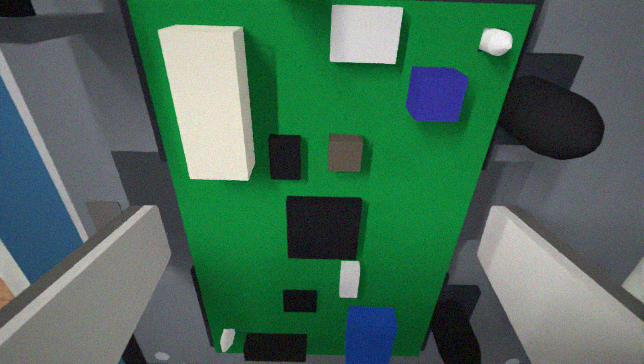

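{"fn": "move", "kwargs": {
  "joints": {"torso_squat_rad":0.442},
  "cameras": []
}}

{"fn": "move", "kwargs": {
  "joints": {"left_gripper_m":0.05},
  "cameras": ["left_wrist_camera"]
}}

{"fn": "move", "kwargs": {
  "joints": {"torso_squat_rad":0.38},
  "min_time_s": 1.5,
  "cameras": ["left_wrist_camera"]
}}

Scene clock: 555.07 s.
Joint torques (N m): left_arm=[-19.67 4.73 0.02 -7.34 0.28 -1.03 0.21] | right_arm=[1.37 -2.78 -1.79 -7.26 0.28 0.29 -0.41]
Motor temperatures (°C): left_arm=[31 31 29 33 37 34 40] | right_arm=[34 33 28 33 45 35 35]
Wrist force (N): left_arm=[-9.1 0.5 -2.0] | right_arm=[4.2 11.9 -13.0]
Wrist torque (N m): left_arm=[0.00 -0.79 -0.14] | right_arm=[-0.16 0.98 0.52]
Wrist force, peak (N): left_arm=[-10.1 0.2 0.3] | right_arm=[3.9 11.9 -13.6]
move: done
base_odometry: x=-2.102 y=+0.040 heading=-2.483
base_status: not commanded
joint_positions: torso_squat_rad=+0.442 torso_shift_rad=+0.000 torso_pitch_rad=+0.300 torso_yaw_rad=+0.000 left_shoulder_pitch_rad=-1.216 left_shoulder_roll_rad=+0.058 left_shoulder_yaw_rad=+0.251 left_elbow_rad=-1.043 left_forearm_roll_rad=+0.000 left_wrist_pitch_rad=+1.884 left_hand_roll_rad=+0.172 left_gripper_m=+0.100 right_shoulder_pitch_rad=+0.300 right_shoulder_roll_rad=-0.120 right_shoulder_yaw_rad=+0.000 right_elbow_rad=-2.200 right_forearm_roll_rad=+0.000 right_wrist_pitch_rad=+1.880 right_hand_roll_rad=+0.000 right_gripper_m=+0.099 head_pan_rad=+0.000 head_tilt_rad=+0.700
joint_status: all done
wheel_motors_off: 0
motor_effort: left_wheel=+4(4) right_wheel=+4(6)
contact_limits: left_gripper_m 400 mA
chest: x=-0.1368 y=-0.0007 z=+1.2089 quat_wxyz=(+0.989, +0.000, +0.149, +0.000) (m; base frame)
left_hand: x=+0.3607 y=+0.1231 z=+0.9493 quat_wxyz=(+1.000, -0.022, -0.002, +0.001) (m; base frame)
right_hand: x=-0.0453 y=-0.2923 z=+0.8007 quat_wxyz=(+0.988, -0.069, +0.133, -0.022) (m; base frame)
pictures: none
No camera images: "cameras" was empty.

Scene clock: 556.13 s.
Joint torques (N m): left_arm=[-20.71 4.43 0.12 -7.88 0.66 -3.91 0.66] | right_arm=[1.25 -2.62 -1.82 -7.27 0.3 0.5 -0.33]
Motor temperatures (°C): left_arm=[31 31 29 33 37 34 40] | right_arm=[34 33 28 33 45 35 35]
Wrist force (N): left_arm=[-16.1 5.8 2.7] | right_arm=[3.8 11.5 -13.2]
Wrist torque (N m): left_arm=[-0.05 0.12 -1.00] | right_arm=[-0.09 0.97 0.55]
Wrist force, peak (N): left_arm=[-22.5 3.3 3.3] | right_arm=[4.0 12.1 -13.2]
move: off_target
base_odometry: x=-2.102 y=+0.040 heading=-2.483
base_status: not commanded
joint_positions: torso_squat_rad=+0.442 torso_shift_rad=+0.000 torso_pitch_rad=+0.299 torso_yaw_rad=+0.000 left_shoulder_pitch_rad=-1.216 left_shoulder_roll_rad=+0.058 left_shoulder_yaw_rad=+0.251 left_elbow_rad=-1.043 left_forearm_roll_rad=+0.000 left_wrist_pitch_rad=+1.885 left_hand_roll_rad=+0.172 left_gripper_m=+0.072 right_shoulder_pitch_rad=+0.300 right_shoulder_roll_rad=-0.120 right_shoulder_yaw_rad=+0.000 right_elbow_rad=-2.200 right_forearm_roll_rad=+0.000 right_wrist_pitch_rad=+1.880 right_hand_roll_rad=+0.000 right_gripper_m=+0.099 head_pan_rad=+0.000 head_tilt_rad=+0.700
joint_status: left_gripper_m off_target (ended at +0.072, target +0.050)
wheel_motors_off: 0
motor_effort: left_wheel=+5(6) right_wheel=+5(5)
contact_limits: left_gripper_m 400 mA
chest: x=-0.1369 y=-0.0007 z=+1.2089 quat_wxyz=(+0.989, +0.000, +0.149, +0.000) (m; base frame)
left_hand: x=+0.3604 y=+0.1233 z=+0.9493 quat_wxyz=(+1.000, -0.022, -0.002, +0.001) (m; base frame)
right_hand: x=-0.0453 y=-0.2922 z=+0.8007 quat_wxyz=(+0.988, -0.069, +0.133, -0.022) (m; base frame)
pictures: left_wrist_camera
camera_calibration:
left_wrist_camera: T_world_to_cam=[[0.999802, 0.0171224, -0.010121, -0.354172], [0.0198857, -0.849958, 0.526475, -0.36786], [0.0004121, -0.526572, -0.85013, 0.940802], [0, 0, 0, 1]] pos_world=[0.361029, 0.188799, 0.989888]

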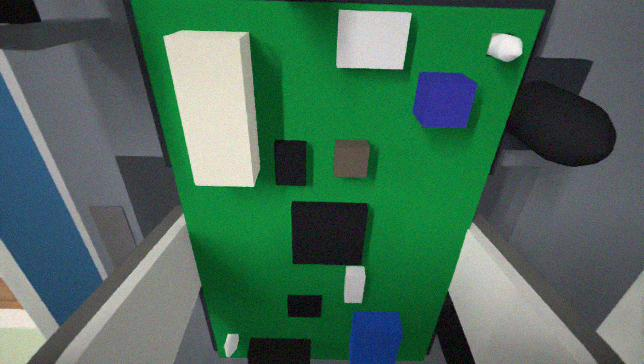

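Scene clock: 557.93 s.
Joint torques (N m): left_arm=[-21.79 4.61 0.15 -8.6 0.51 -0.51 0.5] | right_arm=[1.24 -2.69 -1.88 -7.41 0.29 0.41 -0.36]
Motor temperatures (°C): left_arm=[31 31 29 33 37 34 40] | right_arm=[34 33 28 33 45 35 35]
Wrist force (N): left_arm=[-2.1 0.2 -9.9] | right_arm=[3.9 11.7 -13.1]
Wrist torque (N m): left_arm=[-0.07 -0.49 -0.21] | right_arm=[-0.11 0.95 0.54]
Wrist force, peak (N): left_arm=[-6.3 2.2 -24.7] | right_arm=[4.2 12.1 -13.3]
move: done
base_odometry: x=-2.102 y=+0.040 heading=-2.483
base_status: not commanded
joint_positions: torso_squat_rad=+0.380 torso_shift_rad=+0.000 torso_pitch_rad=+0.300 torso_yaw_rad=+0.000 left_shoulder_pitch_rad=-1.216 left_shoulder_roll_rad=+0.058 left_shoulder_yaw_rad=+0.251 left_elbow_rad=-1.043 left_forearm_roll_rad=+0.000 left_wrist_pitch_rad=+1.884 left_hand_roll_rad=+0.172 left_gripper_m=+0.071 right_shoulder_pitch_rad=+0.300 right_shoulder_roll_rad=-0.120 right_shoulder_yaw_rad=+0.000 right_elbow_rad=-2.200 right_forearm_roll_rad=+0.000 right_wrist_pitch_rad=+1.880 right_hand_roll_rad=+0.000 right_gripper_m=+0.099 head_pan_rad=+0.000 head_tilt_rad=+0.700
joint_status: all done
wheel_motors_off: 0
motor_effort: left_wheel=+4(6) right_wheel=+2(5)
contact_limits: left_gripper_m 400 mA
chest: x=-0.1365 y=-0.0007 z=+1.2262 quat_wxyz=(+0.989, +0.000, +0.149, +0.000) (m; base frame)
left_hand: x=+0.3607 y=+0.1233 z=+0.9660 quat_wxyz=(+1.000, -0.022, -0.001, +0.001) (m; base frame)
right_hand: x=-0.0452 y=-0.2923 z=+0.8179 quat_wxyz=(+0.988, -0.069, +0.133, -0.022) (m; base frame)
pictures: left_wrist_camera
camera_calibration:
left_wrist_camera: T_world_to_cam=[[0.999798, 0.0171836, -0.0104333, -0.353999], [0.0201022, -0.849875, 0.5266, -0.376943], [0.000181908, -0.526704, -0.850049, 0.955059], [0, 0, 0, 1]] pos_world=[0.361331, 0.188762, 1.00665]

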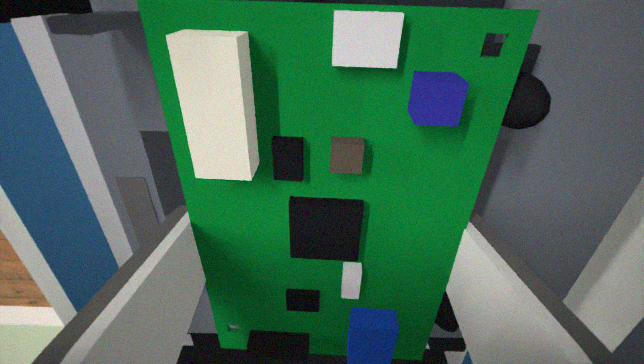

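Board free. Lift, back off, and carry.

{"fn": "move", "kwargs": {
  "joints": {"torso_squat_rad":0.05},
  "min_time_s": 2.5,
  "cameras": []
}}

{"fn": "move", "kwargs": {
  "base": {"x_m_s":-0.3,"for_s":2},
  "cameras": ["head_camera"]
}}

{"fn": "move", "kwargs": {
  "joints": {"left_shoulder_pitch_rad":-0.75,"left_shoulder_roll_rad":0.45,"left_shoulder_yaw_rad":0.25,"left_elbow_rad":-1.65,"left_wrist_pitch_rad":1.884,"left_hand_roll_rad":0.312,"torso_pitch_rad":0,"head_tilt_rad":0.4},
  "cameras": ["head_camera"]
}}

Scene clock: 564.97 s.
Joint torques (N m): left_arm=[-21.85 4.45 0.14 -8.71 0.49 -0.5 0.56] | right_arm=[1.39 -2.54 -1.79 -7.36 0.29 0.45 -0.29]
Motor temperatures (°C): left_arm=[31 31 29 33 37 34 40] | right_arm=[34 33 28 33 45 35 35]
Wrist force (N): left_arm=[-1.7 0.5 -10.0] | right_arm=[3.9 11.5 -12.9]
Wrist torque (N m): left_arm=[-0.10 -0.42 -0.19] | right_arm=[-0.11 0.96 0.55]
Wrist force, peak (N): left_arm=[-1.9 0.2 -10.4] | right_arm=[4.0 12.1 -13.2]
move: done
base_odometry: x=-2.102 y=+0.040 heading=-2.483
base_status: not commanded
joint_positions: torso_squat_rad=+0.050 torso_shift_rad=+0.000 torso_pitch_rad=+0.300 torso_yaw_rad=+0.000 left_shoulder_pitch_rad=-1.216 left_shoulder_roll_rad=+0.058 left_shoulder_yaw_rad=+0.251 left_elbow_rad=-1.043 left_forearm_roll_rad=+0.000 left_wrist_pitch_rad=+1.884 left_hand_roll_rad=+0.172 left_gripper_m=+0.071 right_shoulder_pitch_rad=+0.300 right_shoulder_roll_rad=-0.120 right_shoulder_yaw_rad=+0.000 right_elbow_rad=-2.200 right_forearm_roll_rad=+0.000 right_wrist_pitch_rad=+1.880 right_hand_roll_rad=+0.000 right_gripper_m=+0.099 head_pan_rad=+0.000 head_tilt_rad=+0.700
joint_status: all done
wheel_motors_off: 0
motor_effort: left_wheel=+4(6) right_wheel=+3(4)
contact_limits: left_gripper_m 400 mA
chest: x=-0.1366 y=-0.0007 z=+1.2752 quat_wxyz=(+0.989, +0.000, +0.149, +0.000) (m; base frame)
left_hand: x=+0.3607 y=+0.1232 z=+1.0151 quat_wxyz=(+1.000, -0.022, -0.001, +0.001) (m; base frame)
right_hand: x=-0.0452 y=-0.2923 z=+0.8670 quat_wxyz=(+0.988, -0.069, +0.133, -0.022) (m; base frame)
pictures: none
No camera images: "cameras" was empty.

Scene clock: 568.30 s.
Joint torques (N m): left_arm=[-21.16 4.66 -0.14 -8.32 0.46 -0.29 0.49] | right_arm=[1.45 -2.86 -1.9 -7.19 0.23 0.35 -0.23]
Motor temperatures (°C): left_arm=[31 31 29 33 37 34 40] | right_arm=[34 33 28 33 45 35 35]
Wrist force (N): left_arm=[-1.9 0.4 -10.1] | right_arm=[3.9 11.6 -12.8]
Wrist torque (N m): left_arm=[-0.08 -0.45 -0.20] | right_arm=[-0.08 0.96 0.54]
Wrist force, peak (N): left_arm=[-2.0 0.5 -10.4] | right_arm=[3.9 11.7 -13.4]
move: done
base_odometry: x=-1.627 y=+0.407 heading=-2.484
base_status: done (sent for 2 of 2 s)
joint_positions: torso_squat_rad=+0.050 torso_shift_rad=+0.000 torso_pitch_rad=+0.300 torso_yaw_rad=+0.000 left_shoulder_pitch_rad=-1.216 left_shoulder_roll_rad=+0.058 left_shoulder_yaw_rad=+0.251 left_elbow_rad=-1.043 left_forearm_roll_rad=+0.000 left_wrist_pitch_rad=+1.884 left_hand_roll_rad=+0.172 left_gripper_m=+0.071 right_shoulder_pitch_rad=+0.300 right_shoulder_roll_rad=-0.120 right_shoulder_yaw_rad=+0.000 right_elbow_rad=-2.200 right_forearm_roll_rad=+0.000 right_wrist_pitch_rad=+1.880 right_hand_roll_rad=+0.000 right_gripper_m=+0.099 head_pan_rad=+0.000 head_tilt_rad=+0.700
joint_status: not commanded
wheel_motors_off: 0
motor_effort: left_wheel=-1(26) right_wheel=+6(32)
contact_limits: left_gripper_m 400 mA
chest: x=-0.1366 y=-0.0007 z=+1.2752 quat_wxyz=(+0.989, +0.000, +0.149, +0.000) (m; base frame)
left_hand: x=+0.3607 y=+0.1232 z=+1.0153 quat_wxyz=(+1.000, -0.022, -0.002, +0.001) (m; base frame)
right_hand: x=-0.0452 y=-0.2923 z=+0.8670 quat_wxyz=(+0.988, -0.069, +0.133, -0.022) (m; base frame)
pictures: head_camera
camera_calibration:
head_camera: T_world_to_cam=[[0.0329998, -0.998751, 0.0375234, -0.0554238], [-0.81867, -0.0485478, -0.572209, 0.847972], [0.573316, -0.0118364, -0.819249, 1.16736], [0, 0, 0, 1]] pos_world=[0.0267724, -0.000369961, 1.44365]

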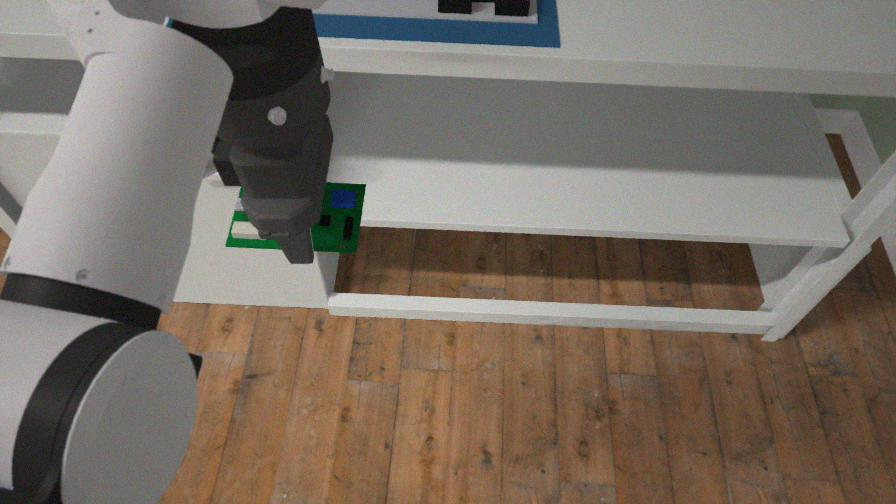

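Scene clock: 570.07 s.
Joint torques (N m): left_arm=[-18.73 9.32 1.86 -7.01 -0.06 -1.17 0.13] | right_arm=[-4.49 -2.34 -1.53 -7.78 0.3 -0.28 -0.28]
Motor temperatures (°C): left_arm=[31 31 29 33 37 34 40] | right_arm=[34 33 28 33 45 35 35]
Wrist force (N): left_arm=[-5.5 -0.3 -8.8] | right_arm=[1.9 11.6 -13.2]
Wrist torque (N m): left_arm=[-0.07 -0.61 -0.16] | right_arm=[-0.10 0.85 0.53]
Wrist force, peak (N): left_arm=[-2.8 0.0 -11.1] | right_arm=[3.7 11.8 -13.5]
move: done
base_odometry: x=-1.627 y=+0.407 heading=-2.484
base_status: not commanded
joint_positions: torso_squat_rad=+0.050 torso_shift_rad=+0.000 torso_pitch_rad=+0.000 torso_yaw_rad=+0.000 left_shoulder_pitch_rad=-0.750 left_shoulder_roll_rad=+0.450 left_shoulder_yaw_rad=+0.250 left_elbow_rad=-1.650 left_forearm_roll_rad=+0.000 left_wrist_pitch_rad=+1.884 left_hand_roll_rad=+0.312 left_gripper_m=+0.071 right_shoulder_pitch_rad=+0.300 right_shoulder_roll_rad=-0.120 right_shoulder_yaw_rad=+0.000 right_elbow_rad=-2.200 right_forearm_roll_rad=+0.000 right_wrist_pitch_rad=+1.880 right_hand_roll_rad=+0.000 right_gripper_m=+0.099 head_pan_rad=+0.000 head_tilt_rad=+0.400
joint_status: all done
wheel_motors_off: 0
motor_effort: left_wheel=-4(7) right_wheel=+5(7)
contact_limits: left_gripper_m 400 mA
chest: x=-0.2281 y=-0.0007 z=+1.2891 quat_wxyz=(+1.000, +0.000, +0.000, +0.000) (m; base frame)
left_hand: x=+0.2811 y=+0.3948 z=+1.2074 quat_wxyz=(+0.920, +0.107, -0.298, +0.232) (m; base frame)
right_hand: x=-0.0202 y=-0.2923 z=+0.9261 quat_wxyz=(+0.997, -0.065, -0.016, -0.033) (m; base frame)
pictures: head_camera
camera_calibration:
head_camera: T_world_to_cam=[[0.00561182, -0.998759, 0.0494797, -0.0750534], [-0.352607, -0.0482787, -0.934525, 1.37782], [0.935755, -0.0122025, -0.35244, 0.656668], [0, 0, 0, 1]] pos_world=[-0.128232, -0.000428, 1.52276]

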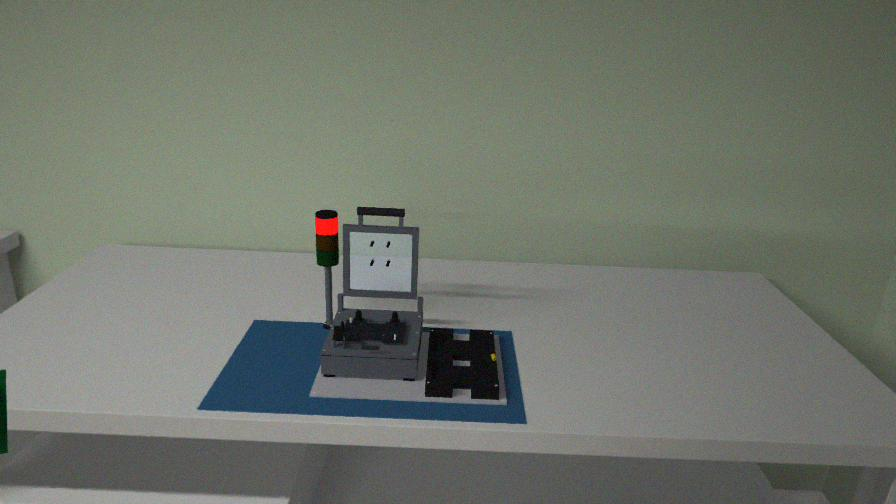

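{"fn": "move", "kwargs": {
  "base": {"turn_rad_s":0.8,"for_s":2.858},
  "cameras": ["head_camera"]
}}

{"fn": "move", "kwargs": {
  "base": {"x_m_s":0.4,"for_s":5},
  "cameras": []
}}

{"fn": "move", "kwargs": {
  "base": {"x_m_s":0.4,"for_s":3.167},
  "cameras": []
}}

{"fn": "move", "kwargs": {
  "base": {"turn_rad_s":0.6,"for_s":1.405},
  "cameras": ["head_camera"]
}}

Scene clock: 585.53 s.
Joint torques (N m): left_arm=[-18.68 9.24 1.72 -6.88 -0.07 -1.16 0.2] | right_arm=[-4.66 -2.39 -1.55 -7.72 0.26 -0.23 -0.26]
Motor temperatures (°C): left_arm=[31 31 29 33 37 34 40] | right_arm=[34 33 28 33 45 35 35]
Wrist force (N): left_arm=[-5.8 -0.2 -8.7] | right_arm=[2.0 11.4 -13.1]
Wrist torque (N m): left_arm=[-0.07 -0.63 -0.17] | right_arm=[-0.08 0.85 0.52]
Wrist force, peak (N): left_arm=[-6.0 0.0 -9.1] | right_arm=[2.1 11.8 -13.5]
move: done
base_odometry: x=-1.627 y=+0.407 heading=-0.190
base_status: done (sent for 2.87 of 2.87 s)
joint_positions: torso_squat_rad=+0.050 torso_shift_rad=+0.000 torso_pitch_rad=+0.000 torso_yaw_rad=+0.000 left_shoulder_pitch_rad=-0.750 left_shoulder_roll_rad=+0.450 left_shoulder_yaw_rad=+0.250 left_elbow_rad=-1.650 left_forearm_roll_rad=+0.000 left_wrist_pitch_rad=+1.884 left_hand_roll_rad=+0.312 left_gripper_m=+0.071 right_shoulder_pitch_rad=+0.300 right_shoulder_roll_rad=-0.120 right_shoulder_yaw_rad=+0.000 right_elbow_rad=-2.200 right_forearm_roll_rad=+0.000 right_wrist_pitch_rad=+1.880 right_hand_roll_rad=+0.000 right_gripper_m=+0.099 head_pan_rad=+0.000 head_tilt_rad=+0.400
joint_status: not commanded
wheel_motors_off: 0
motor_effort: left_wheel=+0(26) right_wheel=+3(30)
contact_limits: left_gripper_m 400 mA
chest: x=-0.2281 y=-0.0008 z=+1.2891 quat_wxyz=(+1.000, +0.000, +0.000, +0.000) (m; base frame)
left_hand: x=+0.2811 y=+0.3948 z=+1.2074 quat_wxyz=(+0.920, +0.107, -0.298, +0.232) (m; base frame)
right_hand: x=-0.0202 y=-0.2924 z=+0.9261 quat_wxyz=(+0.997, -0.065, -0.016, -0.033) (m; base frame)
pictures: head_camera
camera_calibration:
head_camera: T_world_to_cam=[[0.00558605, -0.998761, 0.0494424, -0.0750438], [-0.352614, -0.0482347, -0.934525, 1.37782], [0.935752, -0.0122138, -0.352446, 0.65667], [0, 0, 0, 1]] pos_world=[-0.128224, -0.000471925, 1.52276]

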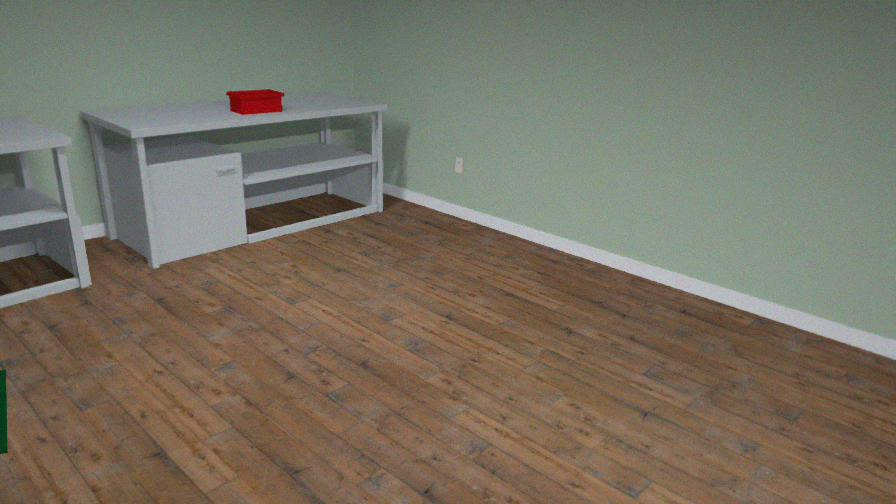

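Scene clock: 592.10 s.
Joint torques (N m): left_arm=[-18.86 9.18 2.04 -6.88 -0.08 -1.07 0.15] | right_arm=[-4.21 -2.59 -1.5 -7.65 0.3 -0.24 -0.22]
Motor temperatures (°C): left_arm=[30 31 29 33 37 34 40] | right_arm=[34 33 28 33 45 35 35]
Wrist force (N): left_arm=[-5.8 -0.2 -8.7] | right_arm=[1.9 11.7 -13.3]
Wrist torque (N m): left_arm=[-0.06 -0.64 -0.17] | right_arm=[-0.11 0.84 0.54]
Wrist force, peak (N): left_arm=[-5.6 -0.9 -9.3] | right_arm=[2.4 11.7 -13.7]
move: done
base_odometry: x=+0.337 y=+0.030 heading=-0.190
base_status: done (sent for 5 of 5 s)
joint_positions: torso_squat_rad=+0.050 torso_shift_rad=+0.000 torso_pitch_rad=+0.000 torso_yaw_rad=+0.000 left_shoulder_pitch_rad=-0.750 left_shoulder_roll_rad=+0.450 left_shoulder_yaw_rad=+0.250 left_elbow_rad=-1.650 left_forearm_roll_rad=+0.000 left_wrist_pitch_rad=+1.884 left_hand_roll_rad=+0.312 left_gripper_m=+0.071 right_shoulder_pitch_rad=+0.300 right_shoulder_roll_rad=-0.120 right_shoulder_yaw_rad=+0.000 right_elbow_rad=-2.200 right_forearm_roll_rad=+0.000 right_wrist_pitch_rad=+1.880 right_hand_roll_rad=+0.000 right_gripper_m=+0.099 head_pan_rad=+0.000 head_tilt_rad=+0.400
joint_status: not commanded
wheel_motors_off: 0
motor_effort: left_wheel=+1(30) right_wheel=-4(32)
contact_limits: left_gripper_m 400 mA
chest: x=-0.2280 y=-0.0008 z=+1.2891 quat_wxyz=(+1.000, +0.000, +0.000, +0.000) (m; base frame)
left_hand: x=+0.2812 y=+0.3948 z=+1.2074 quat_wxyz=(+0.920, +0.107, -0.298, +0.232) (m; base frame)
right_hand: x=-0.0202 y=-0.2924 z=+0.9260 quat_wxyz=(+0.997, -0.065, -0.016, -0.033) (m; base frame)
pictures: none
No camera images: "cameras" was empty.

Scene clock: 596.83 s.
Joint torques (N m): left_arm=[-18.38 9.19 1.95 -6.81 -0.1 -1.08 0.17] | right_arm=[-4.68 -2.33 -1.2 -7.72 0.23 -0.21 -0.2]
Motor temperatures (°C): left_arm=[30 31 29 33 37 34 40] | right_arm=[34 33 28 33 45 35 35]
Wrist force (N): left_arm=[-5.9 -0.2 -8.5] | right_arm=[1.9 11.4 -13.1]
Wrist torque (N m): left_arm=[-0.06 -0.64 -0.15] | right_arm=[-0.09 0.85 0.53]
Wrist force, peak (N): left_arm=[-5.9 -0.3 -9.2] | right_arm=[2.1 11.7 -13.6]
move: done
base_odometry: x=+1.581 y=-0.210 heading=-0.190
base_status: done (sent for 3.17 of 3.17 s)
joint_positions: torso_squat_rad=+0.050 torso_shift_rad=+0.000 torso_pitch_rad=+0.000 torso_yaw_rad=+0.000 left_shoulder_pitch_rad=-0.750 left_shoulder_roll_rad=+0.450 left_shoulder_yaw_rad=+0.250 left_elbow_rad=-1.650 left_forearm_roll_rad=+0.000 left_wrist_pitch_rad=+1.884 left_hand_roll_rad=+0.312 left_gripper_m=+0.071 right_shoulder_pitch_rad=+0.300 right_shoulder_roll_rad=-0.120 right_shoulder_yaw_rad=+0.000 right_elbow_rad=-2.200 right_forearm_roll_rad=+0.000 right_wrist_pitch_rad=+1.880 right_hand_roll_rad=+0.000 right_gripper_m=+0.099 head_pan_rad=+0.000 head_tilt_rad=+0.400
joint_status: not commanded
wheel_motors_off: 0
motor_effort: left_wheel=+2(28) right_wheel=-4(19)
contact_limits: left_gripper_m 400 mA
chest: x=-0.2280 y=-0.0008 z=+1.2891 quat_wxyz=(+1.000, +0.000, +0.000, +0.000) (m; base frame)
left_hand: x=+0.2812 y=+0.3948 z=+1.2074 quat_wxyz=(+0.920, +0.107, -0.298, +0.232) (m; base frame)
right_hand: x=-0.0202 y=-0.2924 z=+0.9261 quat_wxyz=(+0.997, -0.065, -0.016, -0.033) (m; base frame)
pictures: none
No camera images: "cameras" was empty.

Scene clock: 599.73 s.
Joint torques (N m): left_arm=[-18.65 9.37 1.88 -6.81 -0.14 -1.13 0.19] | right_arm=[-4.43 -2.55 -1.46 -7.73 0.23 -0.26 -0.2]
Motor temperatures (°C): left_arm=[30 31 29 33 37 34 40] | right_arm=[34 33 28 33 45 35 35]
Wrist force (N): left_arm=[-5.9 0.0 -8.7] | right_arm=[2.0 11.5 -13.0]
Wrist torque (N m): left_arm=[-0.10 -0.65 -0.16] | right_arm=[-0.09 0.86 0.53]
Wrist force, peak (N): left_arm=[-6.0 -0.2 -9.0] | right_arm=[2.0 11.8 -13.4]
move: done
base_odometry: x=+1.581 y=-0.210 heading=+0.650
base_status: done (sent for 1.4 of 1.4 s)
joint_positions: torso_squat_rad=+0.050 torso_shift_rad=+0.000 torso_pitch_rad=+0.000 torso_yaw_rad=+0.000 left_shoulder_pitch_rad=-0.750 left_shoulder_roll_rad=+0.450 left_shoulder_yaw_rad=+0.250 left_elbow_rad=-1.650 left_forearm_roll_rad=+0.000 left_wrist_pitch_rad=+1.884 left_hand_roll_rad=+0.312 left_gripper_m=+0.071 right_shoulder_pitch_rad=+0.300 right_shoulder_roll_rad=-0.120 right_shoulder_yaw_rad=+0.000 right_elbow_rad=-2.200 right_forearm_roll_rad=+0.000 right_wrist_pitch_rad=+1.880 right_hand_roll_rad=+0.000 right_gripper_m=+0.099 head_pan_rad=+0.000 head_tilt_rad=+0.400
joint_status: not commanded
wheel_motors_off: 0
motor_effort: left_wheel=+0(28) right_wheel=+5(30)
contact_limits: left_gripper_m 400 mA
chest: x=-0.2280 y=-0.0008 z=+1.2891 quat_wxyz=(+1.000, +0.000, +0.000, +0.000) (m; base frame)
left_hand: x=+0.2812 y=+0.3948 z=+1.2074 quat_wxyz=(+0.920, +0.107, -0.298, +0.232) (m; base frame)
right_hand: x=-0.0202 y=-0.2924 z=+0.9260 quat_wxyz=(+0.997, -0.065, -0.016, -0.033) (m; base frame)
pictures: head_camera
camera_calibration:
head_camera: T_world_to_cam=[[0.0055876, -0.998762, 0.0494284, -0.0750313], [-0.352764, -0.0482201, -0.934469, 1.37775], [0.935695, -0.0122151, -0.352597, 0.656754], [0, 0, 0, 1]] pos_world=[-0.128083, -0.000480986, 1.52274]

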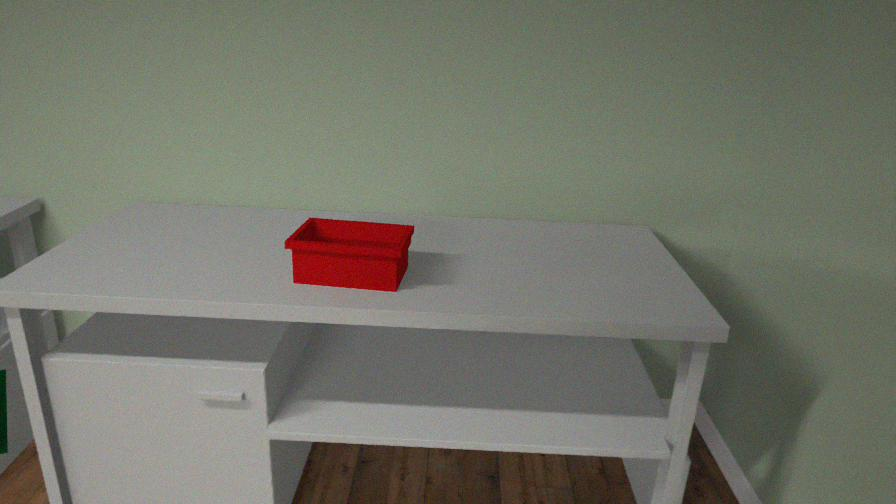

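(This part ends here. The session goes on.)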